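## Task

A lot number is printed on the shelf edge beneath each foam block. Every foam block whose number shows up two or more times anywhere in the storeroom must end up on the desk, with nothing overhanging the desk edge. All other foam blocks stay on the shelf they started on. The robot must not topple or finish leaning, or the task fails.

## Robot and tools

ROBOT. TidyBot++: a four-caster mobile base (0.54 m long, 0.50 m wide, 0.38 m tall) carrying a single seven-joint arm with a two-finger gripper. The shoulder sits 0.12 m ahead of the base centre, 0.68 m off the floor. Cameras: base_camera (fixed to the base, facing forward) and wrist_camera (looks along the hand). The arm begins folded, hand down, poking up to 0.08 m past the base front. A loose object may occasionally get nudged by something outside your control.

FRAMES. Base frame: origin on the floor beneath the base centre, x forward, y left, z up, metres. hand_pose is reported here, as the midpoint between the finger pads; the hand's own z axis runs out along the fingers and the fingers close along its y axis. Odometry frame: the base frame as it stood at scene start. base_odometry comes from wheel turns only, so slipping looks like travel; heading in rad, left positive, -3.142 to 3.142. base_tilt is in degrees, positive when leaning forward or right.

move. Arguments: base, joints, target, speeds, cameras, blocking. Everything except cameras and blocking forms one action; parts start together.
- base: object with any of translate_m (metres, forward positive, -2 to 2), strafe_m (metres, left positive, -2 to 2), rotate_rad (radians, counter-clockwise from above positive, -6.3 to 6.3). These are offsets from where the base last reported itself, along its axes at the start of the command.
- joints: absolute targets by name. joint_1_rad to joint_7_rad in radians; joint_2_rad within ±2.249, joint_4_rad within ±2.579, joint_6_rad within ±2.099, the others unbounded but taking the shorter way (send steps smaller than half a turn). joint_1_rad positive is clockwise from above, opposite to heading. gripper_pos 0 (open, pad gap about 85 mm) to 1 (closed); gap is roughly 85 x (1 - gripper_pos) mm.
- target: one list of seven numbers [x, y, z, qw, qx, qy, qz], an absolute hand pose in the base frame, metres plus unit quaternion. Alongside target, joints may contain only gripper_pos.
- speeds: per-action caps keyed translate_m, strafe_m (0.05 to 0.5 m/s) and rotate_rad (0.1 to 1.57 rad/s). If translating and strafing together, cap only one of them.
- cameras: list of base_camera, wrist_camera or all; omitted means all, [] means none.
- blocking: true (default) returns when all motion rests; false returns in about 0.5 s while motion continues.
No action runs beyond 15 s; a base move ends as time_out after 14 s. Unknown keys make the call invalid; out-of-range values are refused.

wait: seconds, 0 to 10; returns state and images, sooner if motion settles. stop: brakes every running motion. zoom_image: camera plus region [x0, y0, x1, y1] in image pixels, origin top-left, at most 504 x 504. read_manual: licence texts only. finished_scene: scene, the current scene number; irreversible.

RESULTS. The move line reads done or the worst status. base_status, joint_status and hand_status use moving, done, off_target (resting away from target, maybe still pushing), stopped, contact_stop, time_out, not_followed, torque_fault, limit_stop_at_motor_heat. Other lines: hand_pose, hand_target (where the hand would be with joints exactly on target), joint_positions, gripper_pos, motor_effort (percent, peak in brackets), Motor temperatures, base_odometry, base_tilt, on_its_own, pictures (image order), earlier move. joint command not followed or pose unreachable means a safety check held the arm back. ARM HIT flags a hard collision with the base or itself. At gripper_pos 1, done means the fingers closed on nothing; off_target means something is held. A refused call, or a stop you did not order, cancels the rest of that reply's move, wait and finished_scene calls.

WORKING TIPS. After a target finishes, fix position error by adding (wanted minus hand_pose) to the previous target. To keep a loaded hand steady, resend hand_target rather than hand_pose. A downward hand reaches at most about 0.94 m high, and only near the base. Closed fingertips stick out about 20 mm beyond the hand point. Held loads make the arm sag; correct it with the same add-the-error method, and never command a joint to its current reading while loaded. Tiny steps may not move a joint because of friction. Trust camera images over hand_pose, which can be 1 to 2 cm off. Low, forward-pointing, close-in targets often miss or strike the base.

AVOID. Dropping objects, opening on moving objects, slams, hard hits and strong pushes. Gripping hard on an item that still rests on something, or twisting, yanking or swinging a load fast. The arm does not steer around furniture and keeps shoving if it touches. Driving or turning while the arm is snagged above roughly 0.6 m can topple the robot; so can reaching far over nearby furniture from the folded posture or swinging an extended arm sideways. Backing away or retracting the arm rights a slight lean. Torque faults (joints 1 to 4 at 104.5 N m, 5 to 7 at 51.3 N m) freeze the arm for 10 s. Motors heat under load or sustained stretching; MOTOR HOT appears from 60 °C and the arm sinks at 75 °C.

Each tool is called in YAML: its name, and indented under it one key for each argument.

## Session

move:
  joints: {"joint_6_rad": 0.9}

Scene clock: 2.33 s.
Motor temperatures (°C): [38 35 31 37 40 37 42]
move: done
base_odometry: x=+0.000 y=+0.000 heading=+0.000
base_tilt: forward=-0.3 right=+0.6
base_status: not commanded
joint_positions: joint_1_rad=-0.038 joint_2_rad=-0.374 joint_3_rad=+3.113 joint_4_rad=-2.523 joint_5_rad=-0.004 joint_6_rad=+0.845 joint_7_rad=+1.592 gripper_pos=+0.000
joint_status: all done
motor_effort: joint_1_rad=+0(1) joint_2_rad=-6(6) joint_3_rad=+1(1) joint_4_rad=+19(21) joint_5_rad=+1(1) joint_6_rad=+9(9) joint_7_rad=+0(1)
hand_pose: x=+0.5274 y=+0.0301 z=+0.9838 quat_wxyz=(-0.014, +0.606, +0.028, +0.795) (m; base frame)
hand_target: x=+0.5224 y=+0.0299 z=+0.9989 quat_wxyz=(-0.015, +0.585, +0.027, +0.811) (m; base frame)
hand_status: not commanded
pictures: base_camera, wrist_camera
Images, in order (width x height): base_camera 644x364, wrist_camera 644x476.

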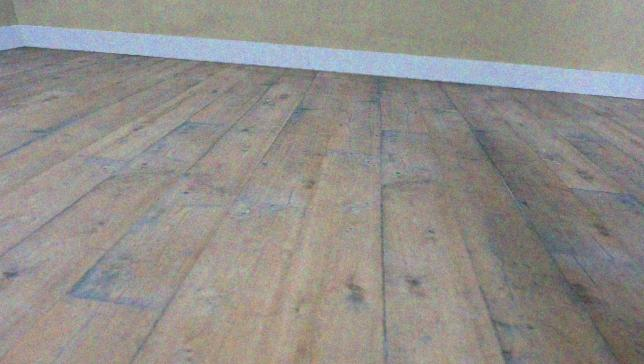

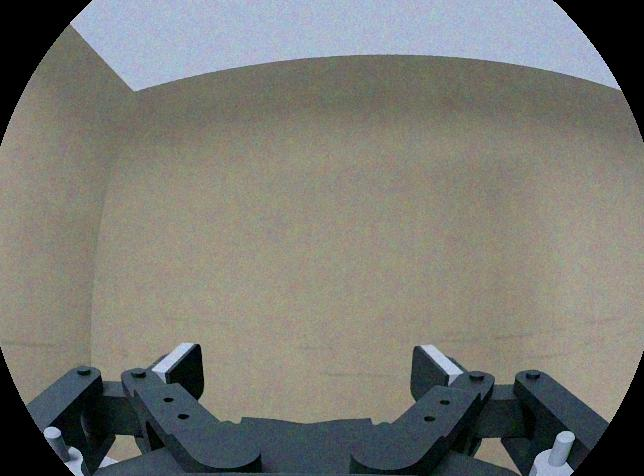

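move:
  base: {"rotate_rad": 1.2}
  joints: {"joint_6_rad": 0.5}

move:
  base: {"rotate_rad": 1.2}

move:
  base: {"rotate_rad": 1.2}

move:
  base: {"rotate_rad": 1.2}

Scene clock: 4.57 s.
Motor temperatures (°C): [38 35 31 37 40 37 42]
move: done
base_odometry: x=+0.000 y=+0.000 heading=+1.199
base_tilt: forward=-0.3 right=+0.6
base_status: done
joint_positions: joint_1_rad=-0.038 joint_2_rad=-0.374 joint_3_rad=+3.113 joint_4_rad=-2.522 joint_5_rad=-0.004 joint_6_rad=+0.523 joint_7_rad=+1.592 gripper_pos=+0.000
joint_status: all done
motor_effort: joint_1_rad=+0(2) joint_2_rad=-6(7) joint_3_rad=+1(2) joint_4_rad=+20(22) joint_5_rad=+1(1) joint_6_rad=+9(11) joint_7_rad=-1(1)
hand_pose: x=+0.5381 y=+0.0302 z=+0.8845 quat_wxyz=(-0.012, +0.726, +0.033, +0.687) (m; base frame)
hand_target: x=+0.5372 y=+0.0300 z=+0.8761 quat_wxyz=(-0.012, +0.734, +0.033, +0.678) (m; base frame)
hand_status: not commanded
pictures: base_camera, wrist_camera
Images, in order (width x height): base_camera 644x364, wrist_camera 644x476.

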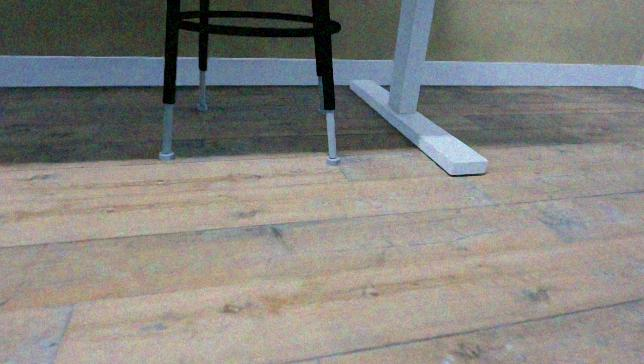

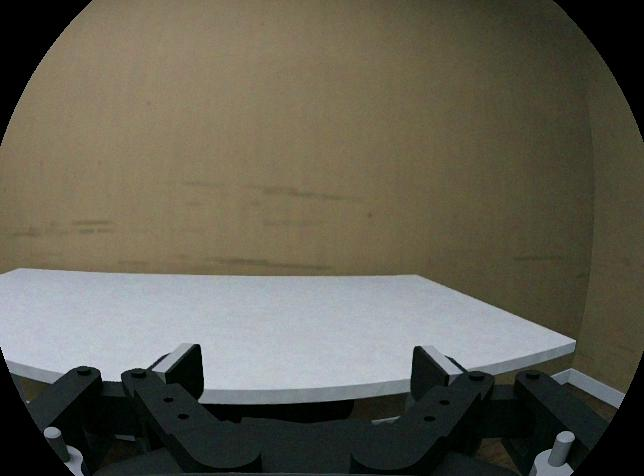

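Scene clock: 6.60 s.
Motor temperatures (°C): [38 35 31 37 40 37 42]
move: done
base_odometry: x=+0.000 y=+0.000 heading=+2.399
base_tilt: forward=-0.3 right=+0.6
base_status: done
joint_positions: joint_1_rad=-0.038 joint_2_rad=-0.374 joint_3_rad=+3.113 joint_4_rad=-2.522 joint_5_rad=-0.004 joint_6_rad=+0.523 joint_7_rad=+1.592 gripper_pos=+0.000
joint_status: not commanded
motor_effort: joint_1_rad=+0(2) joint_2_rad=-6(7) joint_3_rad=+1(2) joint_4_rad=+20(21) joint_5_rad=+1(1) joint_6_rad=+9(9) joint_7_rad=+0(1)
hand_pose: x=+0.5381 y=+0.0302 z=+0.8845 quat_wxyz=(-0.012, +0.726, +0.033, +0.687) (m; base frame)
hand_target: x=+0.5372 y=+0.0300 z=+0.8761 quat_wxyz=(-0.012, +0.734, +0.033, +0.678) (m; base frame)
hand_status: not commanded
pictures: base_camera, wrist_camera
Images, in order (width x height): base_camera 644x364, wrist_camera 644x476.

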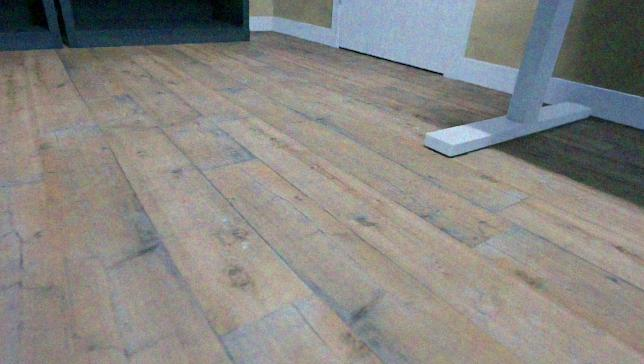

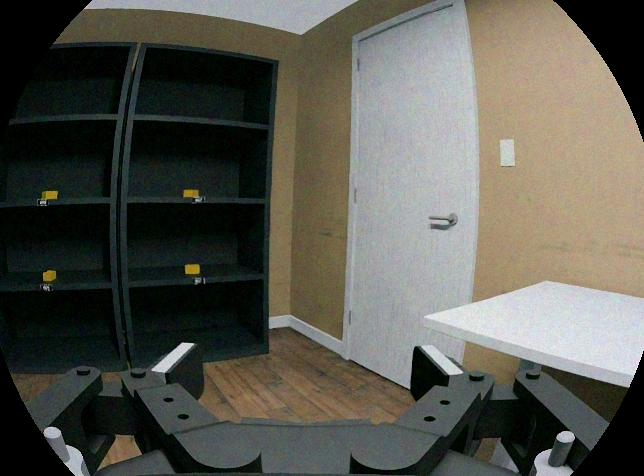

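Scene clock: 8.63 s.
Motor temperatures (°C): [38 35 31 37 40 37 42]
move: done
base_odometry: x=+0.000 y=+0.000 heading=-2.685
base_tilt: forward=-0.3 right=+0.6
base_status: done
joint_positions: joint_1_rad=-0.038 joint_2_rad=-0.374 joint_3_rad=+3.112 joint_4_rad=-2.522 joint_5_rad=-0.004 joint_6_rad=+0.523 joint_7_rad=+1.592 gripper_pos=+0.000
joint_status: not commanded
motor_effort: joint_1_rad=+0(2) joint_2_rad=-6(7) joint_3_rad=+1(2) joint_4_rad=+20(20) joint_5_rad=+1(1) joint_6_rad=+9(10) joint_7_rad=+0(1)
hand_pose: x=+0.5381 y=+0.0302 z=+0.8845 quat_wxyz=(-0.012, +0.726, +0.033, +0.687) (m; base frame)
hand_target: x=+0.5372 y=+0.0300 z=+0.8761 quat_wxyz=(-0.012, +0.734, +0.033, +0.678) (m; base frame)
hand_status: not commanded
pictures: base_camera, wrist_camera
Images, in order (width x height): base_camera 644x364, wrist_camera 644x476.

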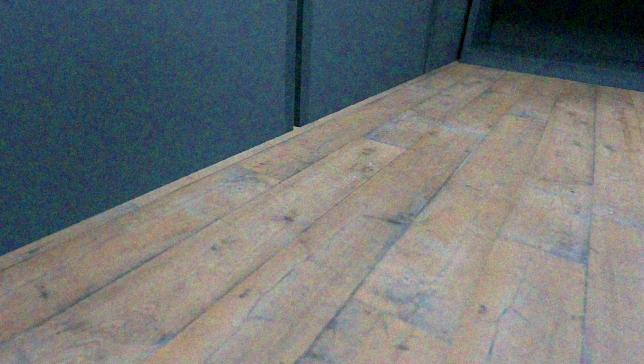

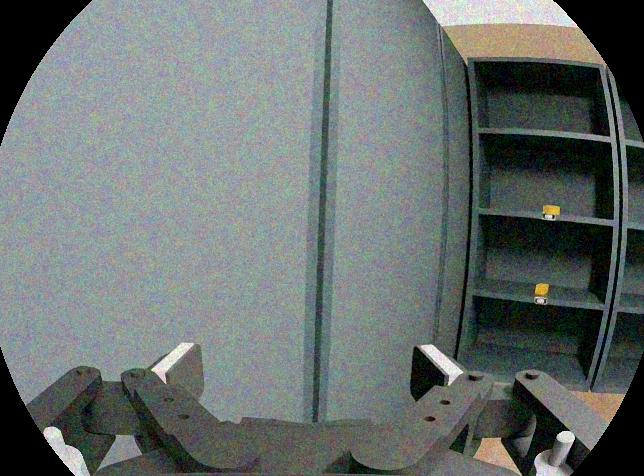

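Scene clock: 10.67 s.
Motor temperatures (°C): [38 35 31 37 40 37 42]
move: done
base_odometry: x=+0.000 y=+0.000 heading=-1.486
base_tilt: forward=-0.4 right=+0.6
base_status: done
joint_positions: joint_1_rad=-0.038 joint_2_rad=-0.374 joint_3_rad=+3.112 joint_4_rad=-2.522 joint_5_rad=-0.004 joint_6_rad=+0.523 joint_7_rad=+1.592 gripper_pos=+0.000
joint_status: not commanded
motor_effort: joint_1_rad=-1(2) joint_2_rad=-5(7) joint_3_rad=+1(2) joint_4_rad=+20(21) joint_5_rad=+1(2) joint_6_rad=+8(9) joint_7_rad=+0(1)
hand_pose: x=+0.5381 y=+0.0303 z=+0.8845 quat_wxyz=(-0.012, +0.726, +0.033, +0.687) (m; base frame)
hand_target: x=+0.5372 y=+0.0300 z=+0.8761 quat_wxyz=(-0.012, +0.734, +0.033, +0.678) (m; base frame)
hand_status: not commanded
pictures: base_camera, wrist_camera
Images, in order (width x height): base_camera 644x364, wrist_camera 644x476.

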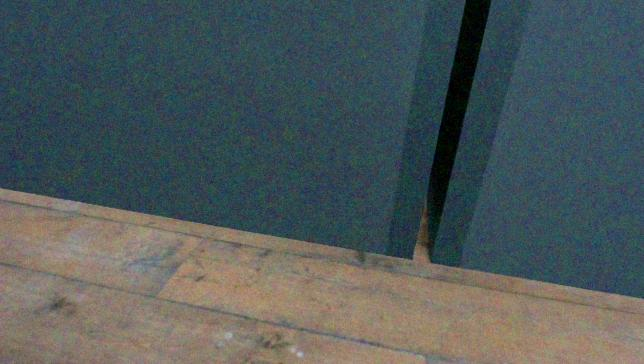

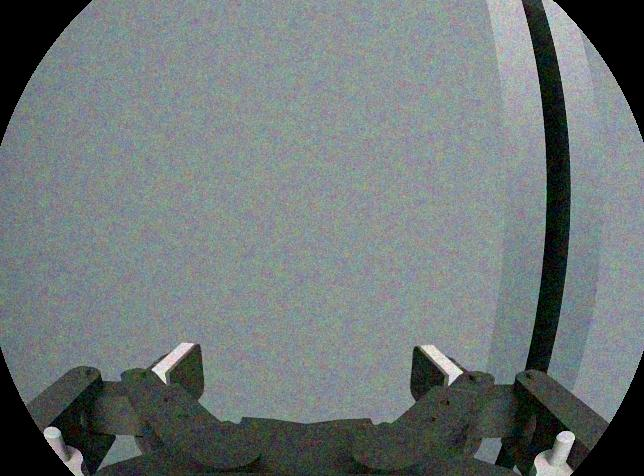

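move:
  base: {"rotate_rad": -1.75}

zoom_image:
  camera: "wrist_camera"
  region: [150, 150, 500, 350]

Scene clock: 13.43 s.
Motor temperatures (°C): [38 35 31 37 40 37 42]
move: done
base_odometry: x=+0.000 y=+0.000 heading=+3.048
base_tilt: forward=-0.3 right=+0.6
base_status: done
joint_positions: joint_1_rad=-0.038 joint_2_rad=-0.374 joint_3_rad=+3.112 joint_4_rad=-2.522 joint_5_rad=-0.004 joint_6_rad=+0.523 joint_7_rad=+1.592 gripper_pos=+0.000
joint_status: not commanded
motor_effort: joint_1_rad=+0(2) joint_2_rad=-5(7) joint_3_rad=+1(2) joint_4_rad=+20(21) joint_5_rad=+1(1) joint_6_rad=+9(9) joint_7_rad=+0(1)
hand_pose: x=+0.5381 y=+0.0304 z=+0.8845 quat_wxyz=(-0.012, +0.726, +0.033, +0.687) (m; base frame)
hand_target: x=+0.5372 y=+0.0300 z=+0.8761 quat_wxyz=(-0.012, +0.734, +0.033, +0.678) (m; base frame)
hand_status: not commanded
pictures: base_camera, wrist_camera
Images, in order (width x height): base_camera 644x364, wrist_camera 644x476.

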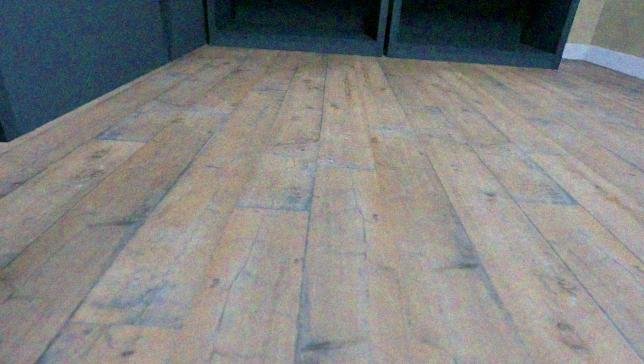

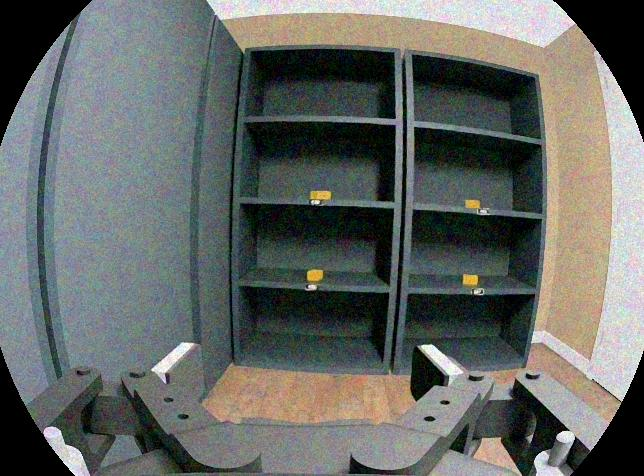

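Scaled by 1.440.

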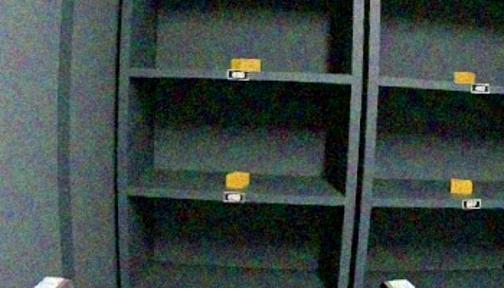

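move:
  base: {"translate_m": 0.9, "rotate_rad": 0.1}

zoom_image:
  camera: "wrist_camera"
  region: [150, 100, 400, 350]

zoom_image:
  camera: "wrist_camera"
  region: [350, 100, 600, 350]

Scene clock: 16.97 s.
Motor temperatures (°C): [38 35 31 37 40 37 42]
move: done
base_odometry: x=-0.896 y=+0.084 heading=-3.134
base_tilt: forward=-0.3 right=+0.6
base_status: done
joint_positions: joint_1_rad=-0.038 joint_2_rad=-0.376 joint_3_rad=+3.112 joint_4_rad=-2.522 joint_5_rad=-0.004 joint_6_rad=+0.523 joint_7_rad=+1.592 gripper_pos=+0.000
joint_status: not commanded
motor_effort: joint_1_rad=-1(1) joint_2_rad=-6(8) joint_3_rad=+1(3) joint_4_rad=+19(21) joint_5_rad=+1(1) joint_6_rad=+9(9) joint_7_rad=+0(1)
hand_pose: x=+0.5378 y=+0.0306 z=+0.8852 quat_wxyz=(-0.012, +0.725, +0.033, +0.688) (m; base frame)
hand_target: x=+0.5372 y=+0.0300 z=+0.8761 quat_wxyz=(-0.012, +0.734, +0.033, +0.678) (m; base frame)
hand_status: not commanded
pictures: base_camera, wrist_camera
Images, in order (width x height): base_camera 644x364, wrist_camera 644x476.

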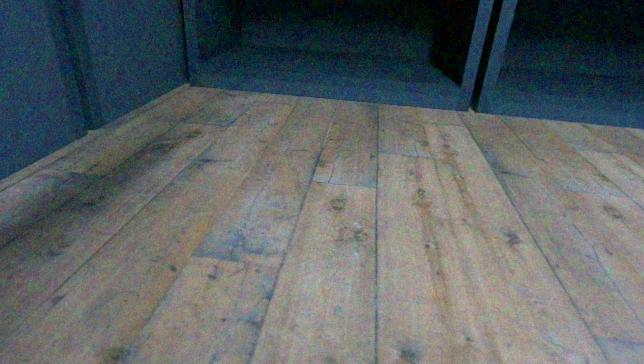

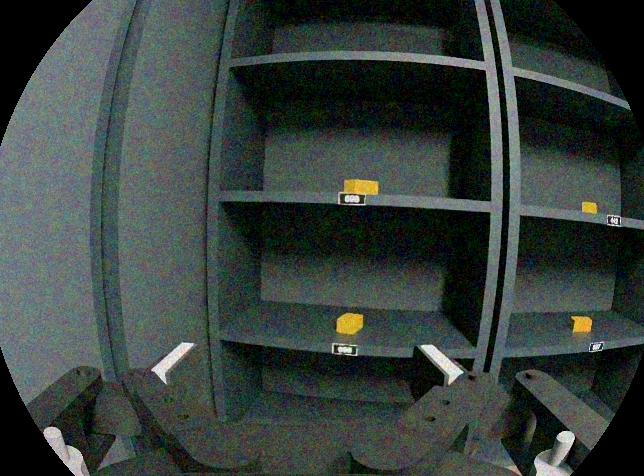

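Scaled by 2.016.

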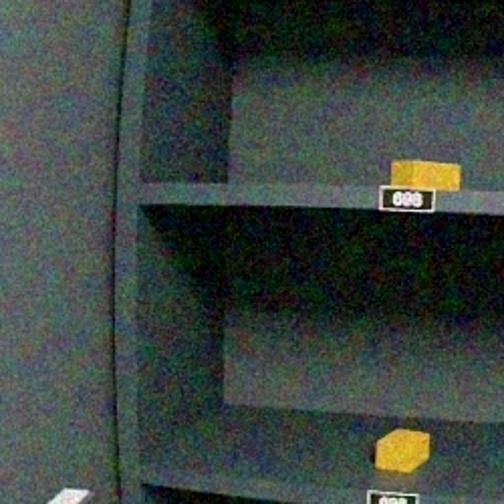

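Scaled by 2.016.

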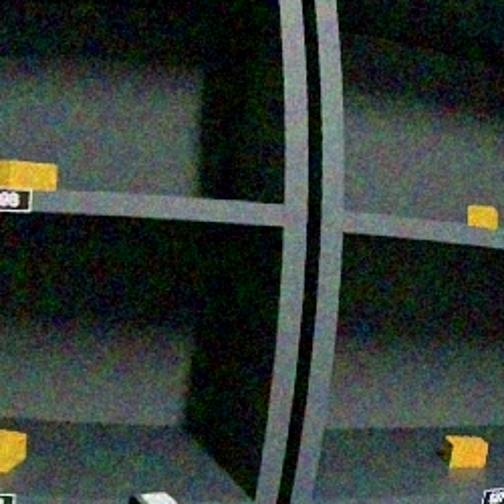

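zoom_image:
  camera: "wrist_camera"
  region: [320, 175, 384, 215]

zoom_image:
  camera: "wrist_camera"
  region: [310, 325, 374, 365]

zoom_image:
  camera: "wrist_camera"
  region: [580, 200, 644, 240]

zoom_image:
  camera: "wrist_camera"
  region: [565, 325, 629, 365]

Scaled by 7.875.

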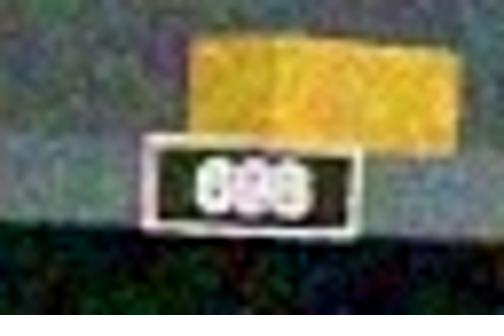

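Scaled by 7.875.

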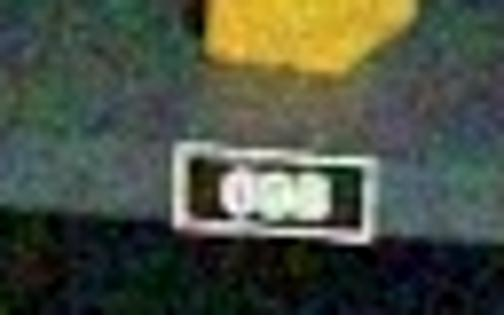

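Scaled by 7.875.

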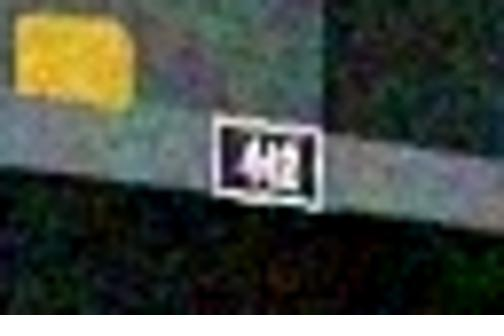

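Scaled by 7.875.

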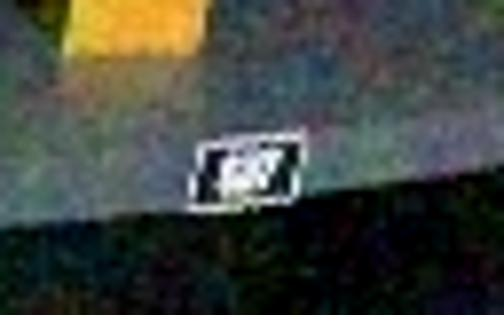

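move:
  base: {"translate_m": 0.4, "strafe_m": -0.1}

zoom_image:
  camera: "wrist_camera"
  region: [280, 130, 400, 220]

move:
  base: {"strafe_m": -0.8}

zoom_image:
  camera: "wrist_camera"
  region: [280, 130, 400, 220]

Scene clock: 19.93 s.
Motor temperatures (°C): [38 35 31 37 40 37 42]
move: done
base_odometry: x=-1.297 y=+0.181 heading=-3.134
base_tilt: forward=-0.3 right=+0.6
base_status: done
joint_positions: joint_1_rad=-0.038 joint_2_rad=-0.373 joint_3_rad=+3.112 joint_4_rad=-2.522 joint_5_rad=-0.004 joint_6_rad=+0.523 joint_7_rad=+1.592 gripper_pos=+0.000
joint_status: not commanded
motor_effort: joint_1_rad=+0(1) joint_2_rad=-6(10) joint_3_rad=+1(2) joint_4_rad=+20(21) joint_5_rad=+1(1) joint_6_rad=+9(9) joint_7_rad=+0(1)
hand_pose: x=+0.5382 y=+0.0306 z=+0.8842 quat_wxyz=(-0.012, +0.726, +0.033, +0.687) (m; base frame)
hand_target: x=+0.5372 y=+0.0300 z=+0.8761 quat_wxyz=(-0.012, +0.734, +0.033, +0.678) (m; base frame)
hand_status: not commanded
pictures: base_camera, wrist_camera
Images, in order (width x height): base_camera 644x364, wrist_camera 644x476.

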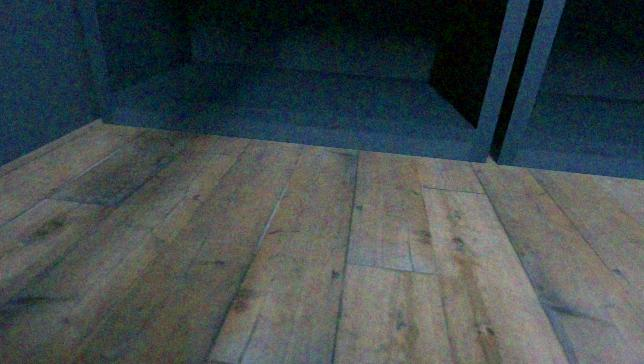

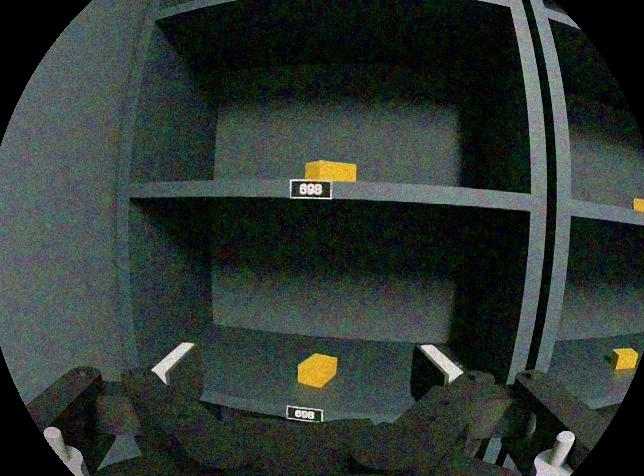

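Scaled by 4.200.

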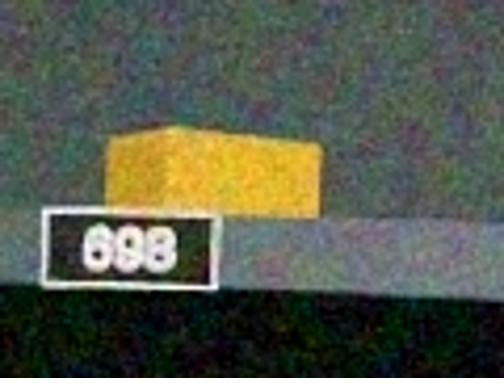

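Scene clock: 22.90 s.
Motor temperatures (°C): [38 35 31 37 40 37 42]
move: done
base_odometry: x=-1.304 y=+0.981 heading=-3.133
base_tilt: forward=-0.3 right=+0.6
base_status: done
joint_positions: joint_1_rad=-0.038 joint_2_rad=-0.373 joint_3_rad=+3.112 joint_4_rad=-2.522 joint_5_rad=-0.004 joint_6_rad=+0.523 joint_7_rad=+1.592 gripper_pos=+0.000
joint_status: not commanded
motor_effort: joint_1_rad=-1(1) joint_2_rad=-5(7) joint_3_rad=+0(2) joint_4_rad=+20(21) joint_5_rad=+1(1) joint_6_rad=+9(9) joint_7_rad=+0(1)
hand_pose: x=+0.5382 y=+0.0306 z=+0.8842 quat_wxyz=(-0.012, +0.726, +0.033, +0.687) (m; base frame)
hand_target: x=+0.5372 y=+0.0300 z=+0.8761 quat_wxyz=(-0.012, +0.734, +0.033, +0.678) (m; base frame)
hand_status: not commanded
pictures: base_camera, wrist_camera
Images, in order (width x height): base_camera 644x364, wrist_camera 644x476.

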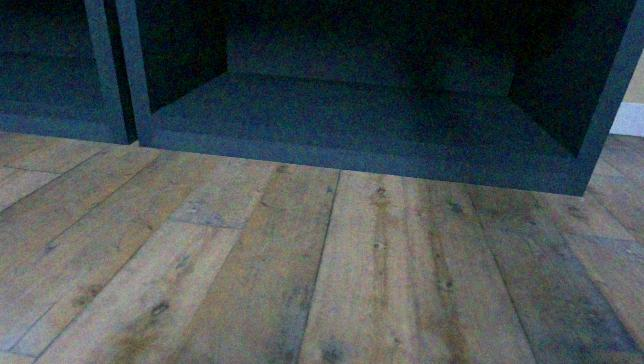

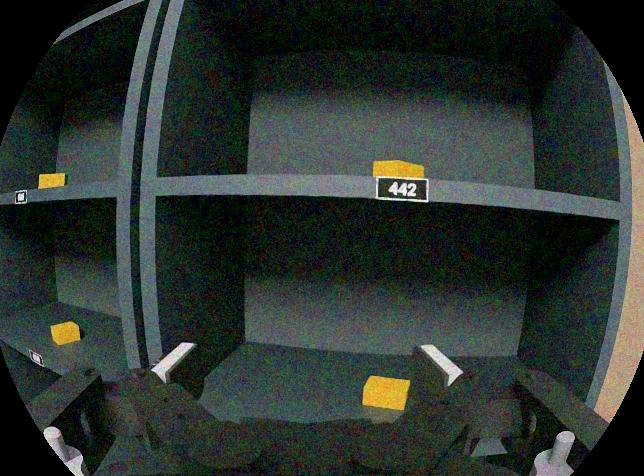

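Scaled by 4.200.

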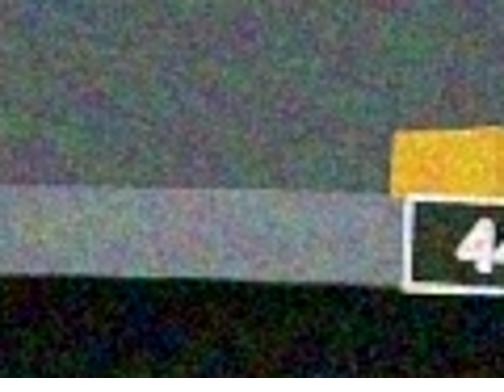

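move:
  joints: {"joint_6_rad": 0.15}

zoom_image:
  camera: "wrist_camera"
  region: [330, 250, 480, 350]

move:
  base: {"strafe_m": 0.9}

zoom_image:
  camera: "wrist_camera"
  region: [250, 250, 400, 350]

Scene clock: 24.17 s.
Motor temperatures (°C): [38 35 31 37 40 37 42]
move: done
base_odometry: x=-1.304 y=+0.981 heading=-3.133
base_tilt: forward=-0.3 right=+0.6
base_status: not commanded
joint_positions: joint_1_rad=-0.038 joint_2_rad=-0.373 joint_3_rad=+3.112 joint_4_rad=-2.523 joint_5_rad=-0.004 joint_6_rad=+0.187 joint_7_rad=+1.592 gripper_pos=+0.000
joint_status: all done
motor_effort: joint_1_rad=-1(1) joint_2_rad=-5(7) joint_3_rad=+1(1) joint_4_rad=+19(22) joint_5_rad=+0(1) joint_6_rad=+8(11) joint_7_rad=+0(1)
hand_pose: x=+0.5152 y=+0.0284 z=+0.7827 quat_wxyz=(-0.009, +0.830, +0.037, +0.556) (m; base frame)
hand_target: x=+0.5100 y=+0.0276 z=+0.7712 quat_wxyz=(-0.008, +0.841, +0.037, +0.540) (m; base frame)
hand_status: not commanded
pictures: base_camera, wrist_camera
Images, in order (width x height): base_camera 644x364, wrist_camera 644x476.

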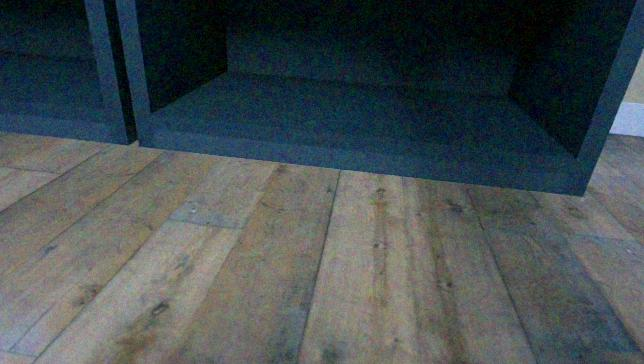

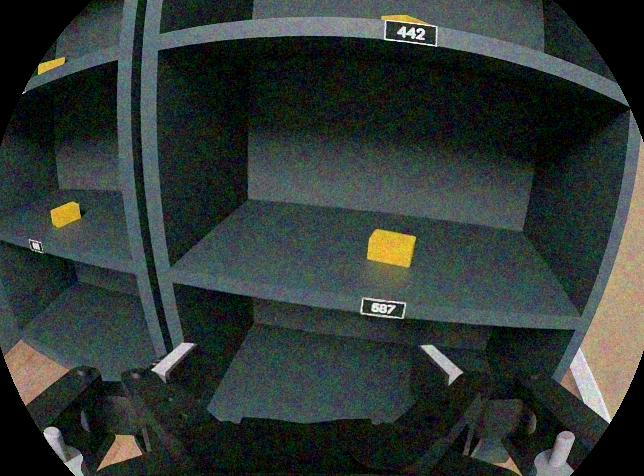

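Scaled by 3.360.

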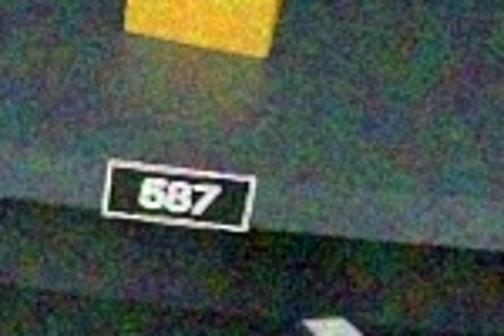

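Scene clock: 27.60 s.
Motor temperatures (°C): [38 35 31 37 40 37 42]
move: done
base_odometry: x=-1.296 y=+0.081 heading=-3.131
base_tilt: forward=-0.3 right=+0.6
base_status: done
joint_positions: joint_1_rad=-0.038 joint_2_rad=-0.373 joint_3_rad=+3.112 joint_4_rad=-2.523 joint_5_rad=-0.004 joint_6_rad=+0.187 joint_7_rad=+1.592 gripper_pos=+0.000
joint_status: not commanded
motor_effort: joint_1_rad=-1(1) joint_2_rad=-5(7) joint_3_rad=+1(2) joint_4_rad=+20(21) joint_5_rad=+1(1) joint_6_rad=+9(9) joint_7_rad=+0(1)
hand_pose: x=+0.5152 y=+0.0284 z=+0.7827 quat_wxyz=(-0.009, +0.830, +0.037, +0.556) (m; base frame)
hand_target: x=+0.5100 y=+0.0276 z=+0.7712 quat_wxyz=(-0.008, +0.841, +0.037, +0.540) (m; base frame)
hand_status: not commanded
pictures: base_camera, wrist_camera
Images, in order (width x height): base_camera 644x364, wrist_camera 644x476.

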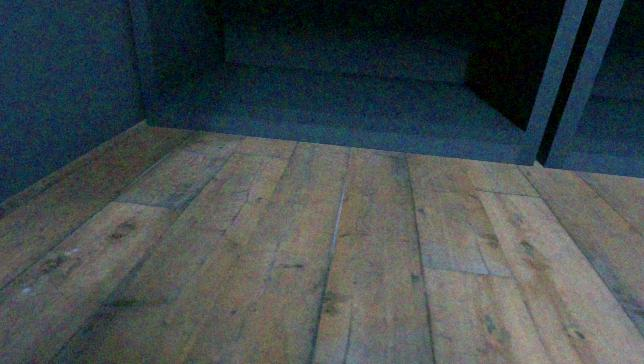

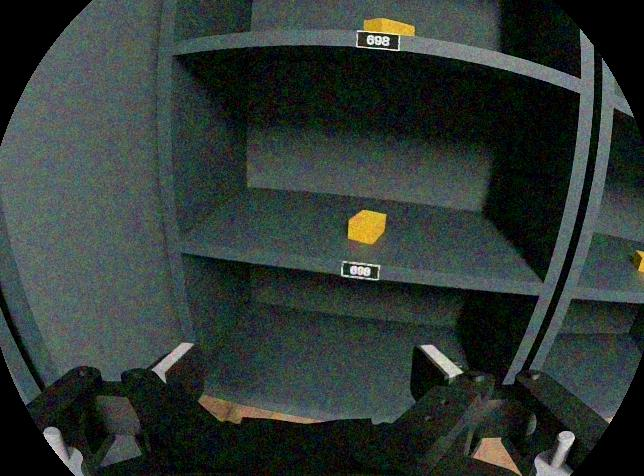

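Scaled by 3.360.

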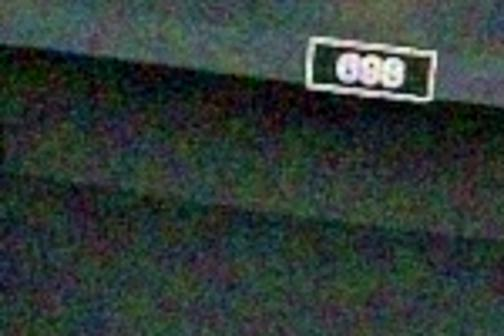

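zoom_image:
  camera: "wrist_camera"
  region: [335, 255, 385, 287]

zoom_image:
  camera: "wrist_camera"
  region: [353, 25, 403, 57]

Scaled by 10.080.

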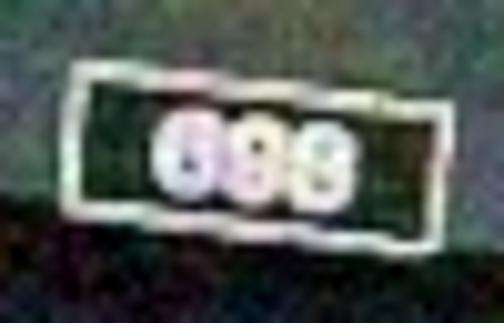

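Scaled by 10.080.

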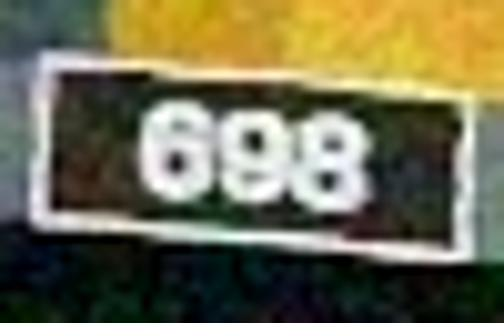

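move:
  joints: {"joint_1_rad":0,"joint_2_rad":0.588,"joint_3_rad":3.1416,"joint_4_rad":-2.499,"joint_5_rad":0,"joint_6_rad":1.45,"joint_7_rad":1.571}

zoom_image:
  camera: "wrist_camera"
  region: [280, 220, 380, 290]

Scene clock: 30.90 s.
Motor temperatures (°C): [38 35 31 37 40 37 42]
move: done
base_odometry: x=-1.296 y=+0.081 heading=-3.131
base_tilt: forward=-0.3 right=+0.6
base_status: not commanded
joint_positions: joint_1_rad=-0.020 joint_2_rad=+0.564 joint_3_rad=+3.125 joint_4_rad=-2.519 joint_5_rad=-0.004 joint_6_rad=+1.392 joint_7_rad=+1.592 gripper_pos=+0.000
joint_status: all done
motor_effort: joint_1_rad=+0(2) joint_2_rad=-26(27) joint_3_rad=+0(1) joint_4_rad=+6(20) joint_5_rad=+1(2) joint_6_rad=+9(10) joint_7_rad=+0(1)
hand_pose: x=+0.6707 y=+0.0187 z=+0.6865 quat_wxyz=(-0.006, +0.748, +0.016, +0.663) (m; base frame)
hand_target: x=+0.6802 y=+0.0014 z=+0.6974 quat_wxyz=(+0.000, +0.730, +0.000, +0.683) (m; base frame)
hand_status: not commanded
pictures: base_camera, wrist_camera
Images, in order (width x height): base_camera 644x364, wrist_camera 644x476.

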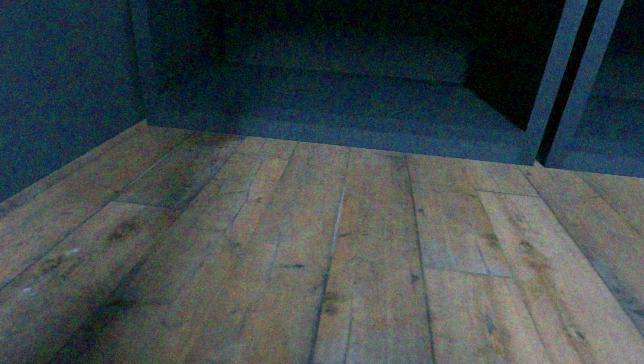

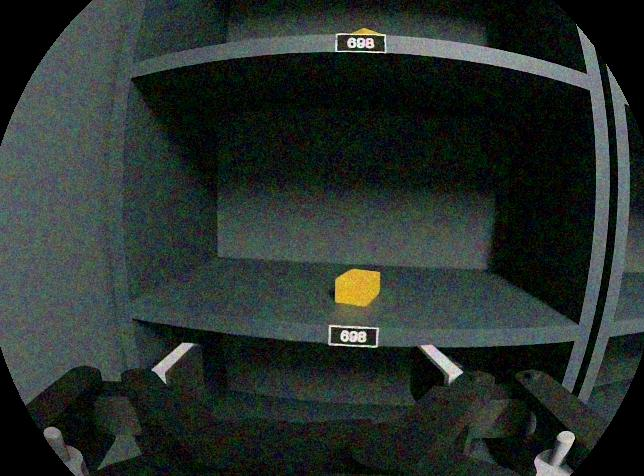

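Scaled by 5.040.

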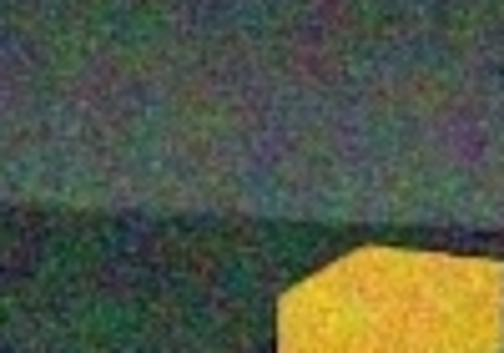

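zoom_image:
  camera: "wrist_camera"
  region: [310, 250, 410, 350]

Scaled by 5.040.

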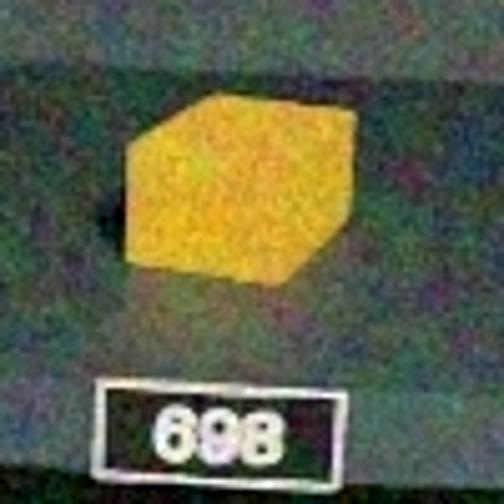

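move:
  joints: {"joint_1_rad":0.35,"joint_2_rad":0.18,"joint_3_rad":3.1416,"joint_4_rad":-1.87,"joint_5_rad":0,"joint_6_rad":-0.54,"joint_7_rad":1.571}
  cameras: []

move:
  base: {"translate_m": 0.33}

Scene clock: 34.77 s.
Motor temperatures (°C): [38 35 31 37 40 37 42]
move: done
base_odometry: x=-1.296 y=+0.081 heading=-3.131
base_tilt: forward=-0.3 right=+0.6
base_status: not commanded
joint_positions: joint_1_rad=+0.334 joint_2_rad=+0.179 joint_3_rad=+3.128 joint_4_rad=-1.885 joint_5_rad=-0.004 joint_6_rad=-0.487 joint_7_rad=+1.592 gripper_pos=+0.000
joint_status: all done
motor_effort: joint_1_rad=+0(2) joint_2_rad=-23(28) joint_3_rad=+0(1) joint_4_rad=+18(19) joint_5_rad=+1(2) joint_6_rad=+5(10) joint_7_rad=+0(1)
hand_pose: x=+0.6178 y=-0.1634 z=+0.6883 quat_wxyz=(+0.047, +0.946, -0.145, +0.287) (m; base frame)
hand_target: x=+0.6055 y=-0.1762 z=+0.6857 quat_wxyz=(+0.047, +0.948, -0.167, +0.268) (m; base frame)
hand_status: not commanded
pictures: none
No camera images: "cameras" was empty.

Scene clock: 36.77 s.
Motor temperatures (°C): [38 35 31 37 40 37 42]
move: done
base_odometry: x=-1.626 y=+0.078 heading=-3.131
base_tilt: forward=-0.3 right=+0.6
base_status: done
joint_positions: joint_1_rad=+0.335 joint_2_rad=+0.177 joint_3_rad=+3.129 joint_4_rad=-1.881 joint_5_rad=-0.004 joint_6_rad=-0.493 joint_7_rad=+1.592 gripper_pos=+0.000
joint_status: not commanded
motor_effort: joint_1_rad=+0(1) joint_2_rad=-23(27) joint_3_rad=+0(1) joint_4_rad=+18(20) joint_5_rad=+1(1) joint_6_rad=+5(6) joint_7_rad=+0(1)
hand_pose: x=+0.6178 y=-0.1645 z=+0.6902 quat_wxyz=(+0.047, +0.946, -0.145, +0.287) (m; base frame)
hand_target: x=+0.6055 y=-0.1762 z=+0.6857 quat_wxyz=(+0.047, +0.948, -0.167, +0.268) (m; base frame)
hand_status: not commanded
pictures: base_camera, wrist_camera
Images, in order (width x height): base_camera 644x364, wrist_camera 644x476.

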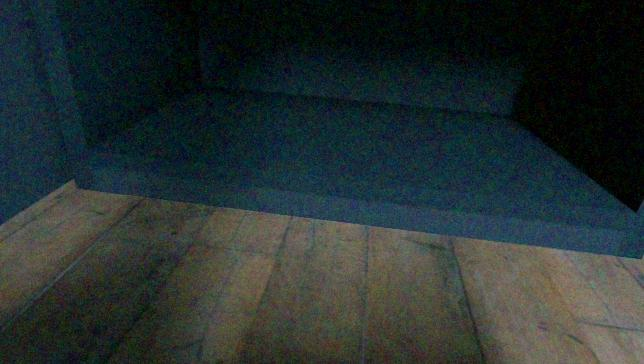

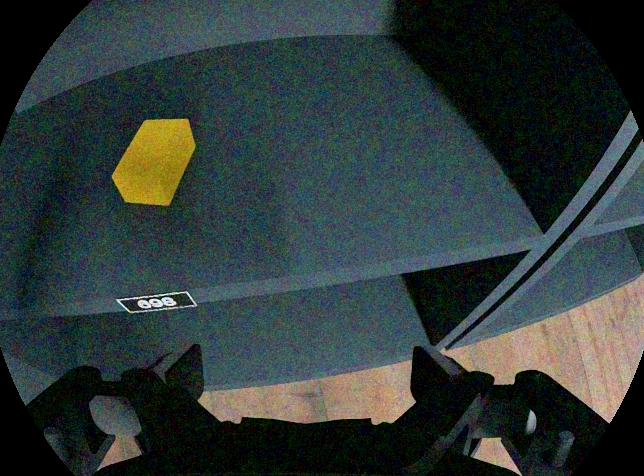

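move:
  base: {"rotate_rad": -0.35}
  joints: {"joint_1_rad":0.01}
  cameras: []

move:
  base: {"strafe_m": 0.28}

Scene clock: 39.63 s.
Motor temperatures (°C): [38 35 31 37 40 37 42]
move: done
base_odometry: x=-1.626 y=+0.078 heading=+2.804
base_tilt: forward=-0.3 right=+0.6
base_status: done
joint_positions: joint_1_rad=+0.023 joint_2_rad=+0.177 joint_3_rad=+3.139 joint_4_rad=-1.881 joint_5_rad=-0.004 joint_6_rad=-0.493 joint_7_rad=+1.592 gripper_pos=+0.000
joint_status: all done
motor_effort: joint_1_rad=+0(4) joint_2_rad=-24(25) joint_3_rad=+0(3) joint_4_rad=+18(19) joint_5_rad=+1(1) joint_6_rad=+5(5) joint_7_rad=+0(0)
hand_pose: x=+0.6442 y=-0.0087 z=+0.6901 quat_wxyz=(+0.004, +0.957, -0.001, +0.291) (m; base frame)
hand_target: x=+0.6364 y=-0.0038 z=+0.6857 quat_wxyz=(+0.001, +0.962, -0.005, +0.272) (m; base frame)
hand_status: not commanded
pictures: none
No camera images: "cameras" was empty.

Scene clock: 43.37 s.
Motor temperatures (°C): [38 35 31 37 40 37 42]
move: time_out
base_odometry: x=-1.710 y=-0.161 heading=+2.804
base_tilt: forward=-0.3 right=+0.6
base_status: strafe_m time_out (by the wheels' count: +0.253 of +0.280)
joint_positions: joint_1_rad=+0.009 joint_2_rad=+0.174 joint_3_rad=+3.139 joint_4_rad=-1.880 joint_5_rad=-0.004 joint_6_rad=-0.496 joint_7_rad=+1.592 gripper_pos=+0.000
joint_status: not commanded
motor_effort: joint_1_rad=-1(12) joint_2_rad=-24(28) joint_3_rad=+0(9) joint_4_rad=+17(21) joint_5_rad=+1(2) joint_6_rad=+5(6) joint_7_rad=+0(1)
hand_pose: x=+0.6441 y=-0.0013 z=+0.6918 quat_wxyz=(+0.002, +0.957, +0.005, +0.292) (m; base frame)
hand_target: x=+0.6364 y=-0.0038 z=+0.6857 quat_wxyz=(+0.001, +0.962, -0.005, +0.272) (m; base frame)
hand_status: not commanded
pictures: base_camera, wrist_camera
Images, in order (width x height): base_camera 644x364, wrist_camera 644x476.

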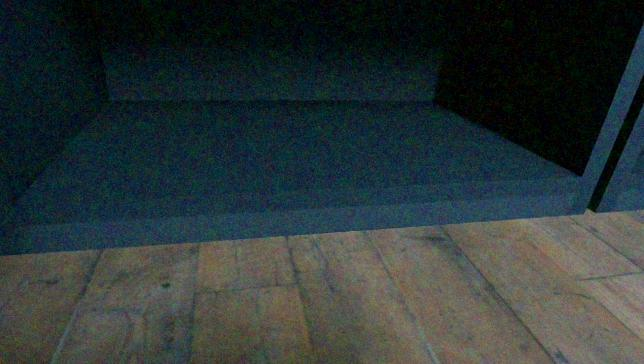

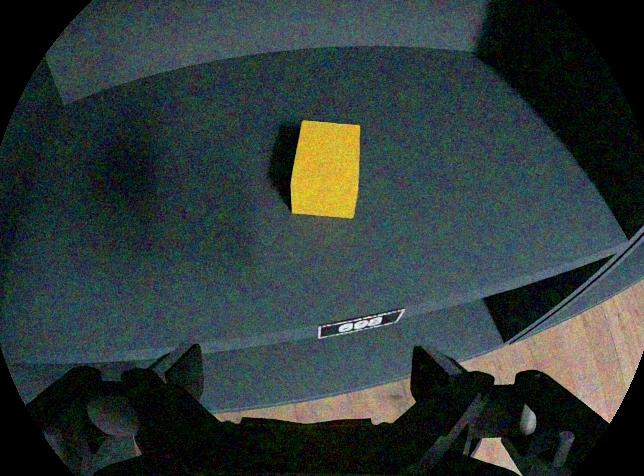

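move:
  base: {"strafe_m": -0.025}
  joints: {"joint_1_rad":0.03,"joint_2_rad":0.632,"joint_3_rad":3.1416,"joint_4_rad":-1.23,"joint_5_rad":0,"joint_6_rad":-0.756,"joint_7_rad":1.571}

Scene clock: 46.10 s.
Motor temperatures (°C): [38 35 31 37 40 37 42]
move: done
base_odometry: x=-1.702 y=-0.137 heading=+2.805
base_tilt: forward=-0.3 right=+0.6
base_status: done
joint_positions: joint_1_rad=+0.015 joint_2_rad=+0.603 joint_3_rad=+3.142 joint_4_rad=-1.247 joint_5_rad=-0.004 joint_6_rad=-0.704 joint_7_rad=+1.592 gripper_pos=+0.000
joint_status: all done
motor_effort: joint_1_rad=+0(3) joint_2_rad=-39(41) joint_3_rad=+0(2) joint_4_rad=+20(20) joint_5_rad=+1(2) joint_6_rad=+5(6) joint_7_rad=+0(1)
hand_pose: x=+0.8323 y=-0.0082 z=+0.6823 quat_wxyz=(+0.003, +0.957, +0.002, +0.289) (m; base frame)
hand_target: x=+0.8241 y=-0.0198 z=+0.6615 quat_wxyz=(+0.004, +0.966, -0.014, +0.259) (m; base frame)
hand_status: not commanded
pictures: base_camera, wrist_camera
Images, in order (width x height): base_camera 644x364, wrist_camera 644x476.

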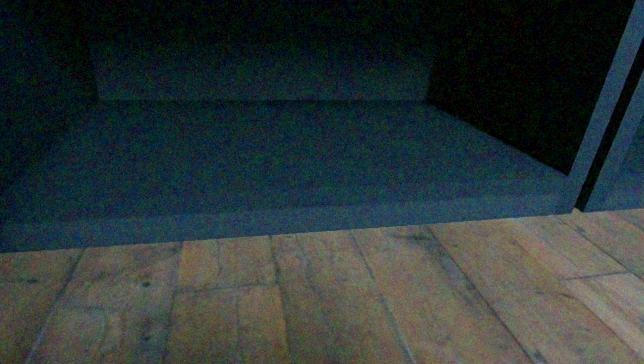

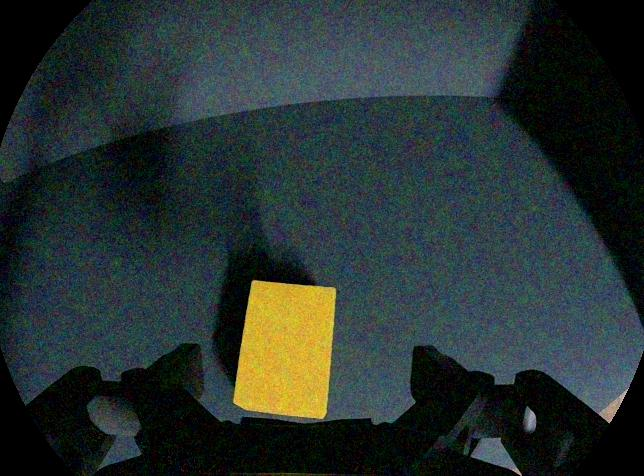

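move:
  joints: {"joint_1_rad":-0.005,"joint_2_rad":0.795,"joint_4_rad":-1.175,"joint_6_rad":-0.72}

Scene clock: 48.57 s.
Motor temperatures (°C): [38 35 31 37 40 37 42]
move: done
base_odometry: x=-1.702 y=-0.137 heading=+2.805
base_tilt: forward=-0.3 right=+0.6
base_status: not commanded
joint_positions: joint_1_rad=+0.004 joint_2_rad=+0.768 joint_3_rad=+3.140 joint_4_rad=-1.180 joint_5_rad=-0.004 joint_6_rad=-0.706 joint_7_rad=+1.592 gripper_pos=+0.000
joint_status: all done
motor_effort: joint_1_rad=+0(2) joint_2_rad=-43(45) joint_3_rad=-1(4) joint_4_rad=+18(20) joint_5_rad=+1(5) joint_6_rad=+5(7) joint_7_rad=+0(1)
hand_pose: x=+0.8495 y=+0.0001 z=+0.5939 quat_wxyz=(+0.000, +0.970, +0.007, +0.242) (m; base frame)
hand_target: x=+0.8448 y=+0.0050 z=+0.5742 quat_wxyz=(-0.001, +0.975, +0.003, +0.224) (m; base frame)
hand_status: not commanded
pictures: base_camera, wrist_camera
Images, in order (width x height): base_camera 644x364, wrist_camera 644x476.

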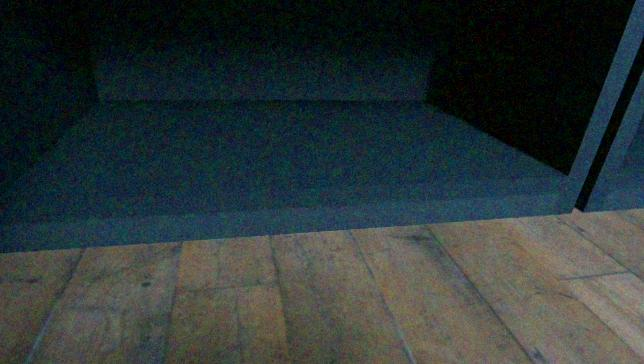

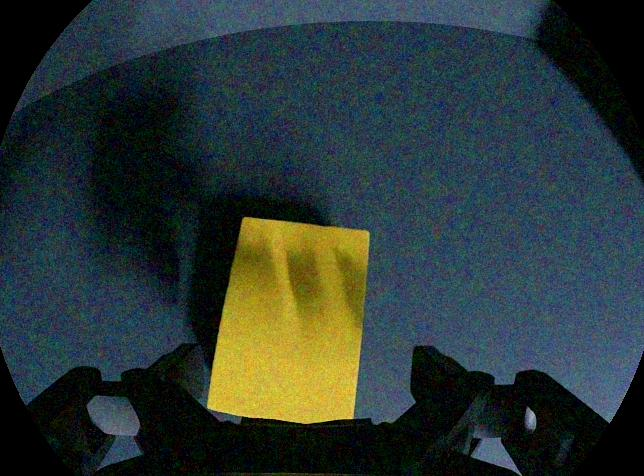

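move:
  base: {"strafe_m": 0.014}
  joints: {"joint_1_rad":0.01,"joint_2_rad":0.861,"joint_4_rad":-1.144,"joint_6_rad":-0.68}

Scene clock: 49.77 s.
Motor temperatures (°C): [38 35 31 37 40 37 42]
move: done
base_odometry: x=-1.706 y=-0.151 heading=+2.805
base_tilt: forward=-0.3 right=+0.6
base_status: done
joint_positions: joint_1_rad=+0.004 joint_2_rad=+0.837 joint_3_rad=+3.139 joint_4_rad=-1.155 joint_5_rad=-0.004 joint_6_rad=-0.705 joint_7_rad=+1.592 gripper_pos=+0.000
joint_status: all done
motor_effort: joint_1_rad=+0(4) joint_2_rad=-44(46) joint_3_rad=-1(2) joint_4_rad=+18(19) joint_5_rad=+1(1) joint_6_rad=+4(5) joint_7_rad=+0(1)
hand_pose: x=+0.8523 y=+0.0005 z=+0.5542 quat_wxyz=(+0.000, +0.975, +0.007, +0.220) (m; base frame)
hand_target: x=+0.8606 y=-0.0061 z=+0.5444 quat_wxyz=(+0.001, +0.974, -0.005, +0.226) (m; base frame)
hand_status: not commanded
pictures: base_camera, wrist_camera
Images, in order (width x height): base_camera 644x364, wrist_camera 644x476.

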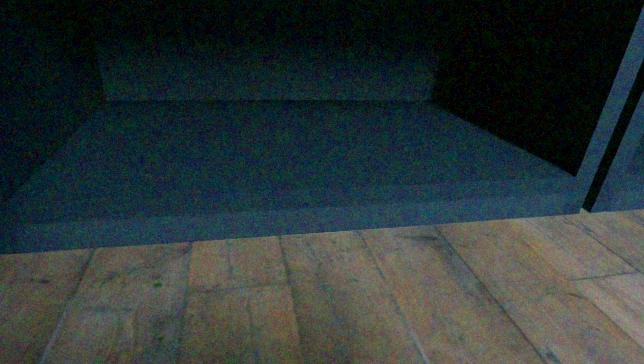

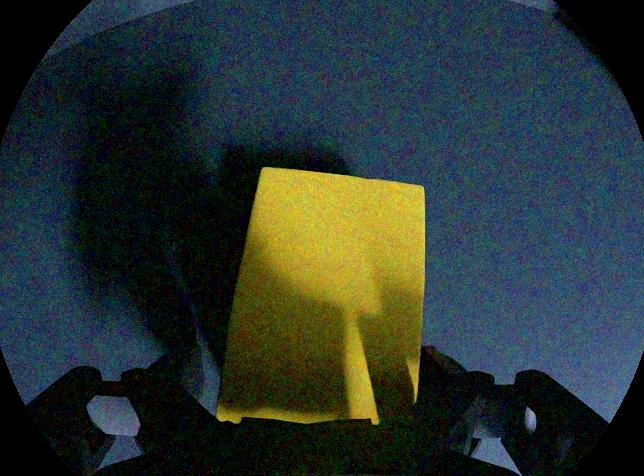

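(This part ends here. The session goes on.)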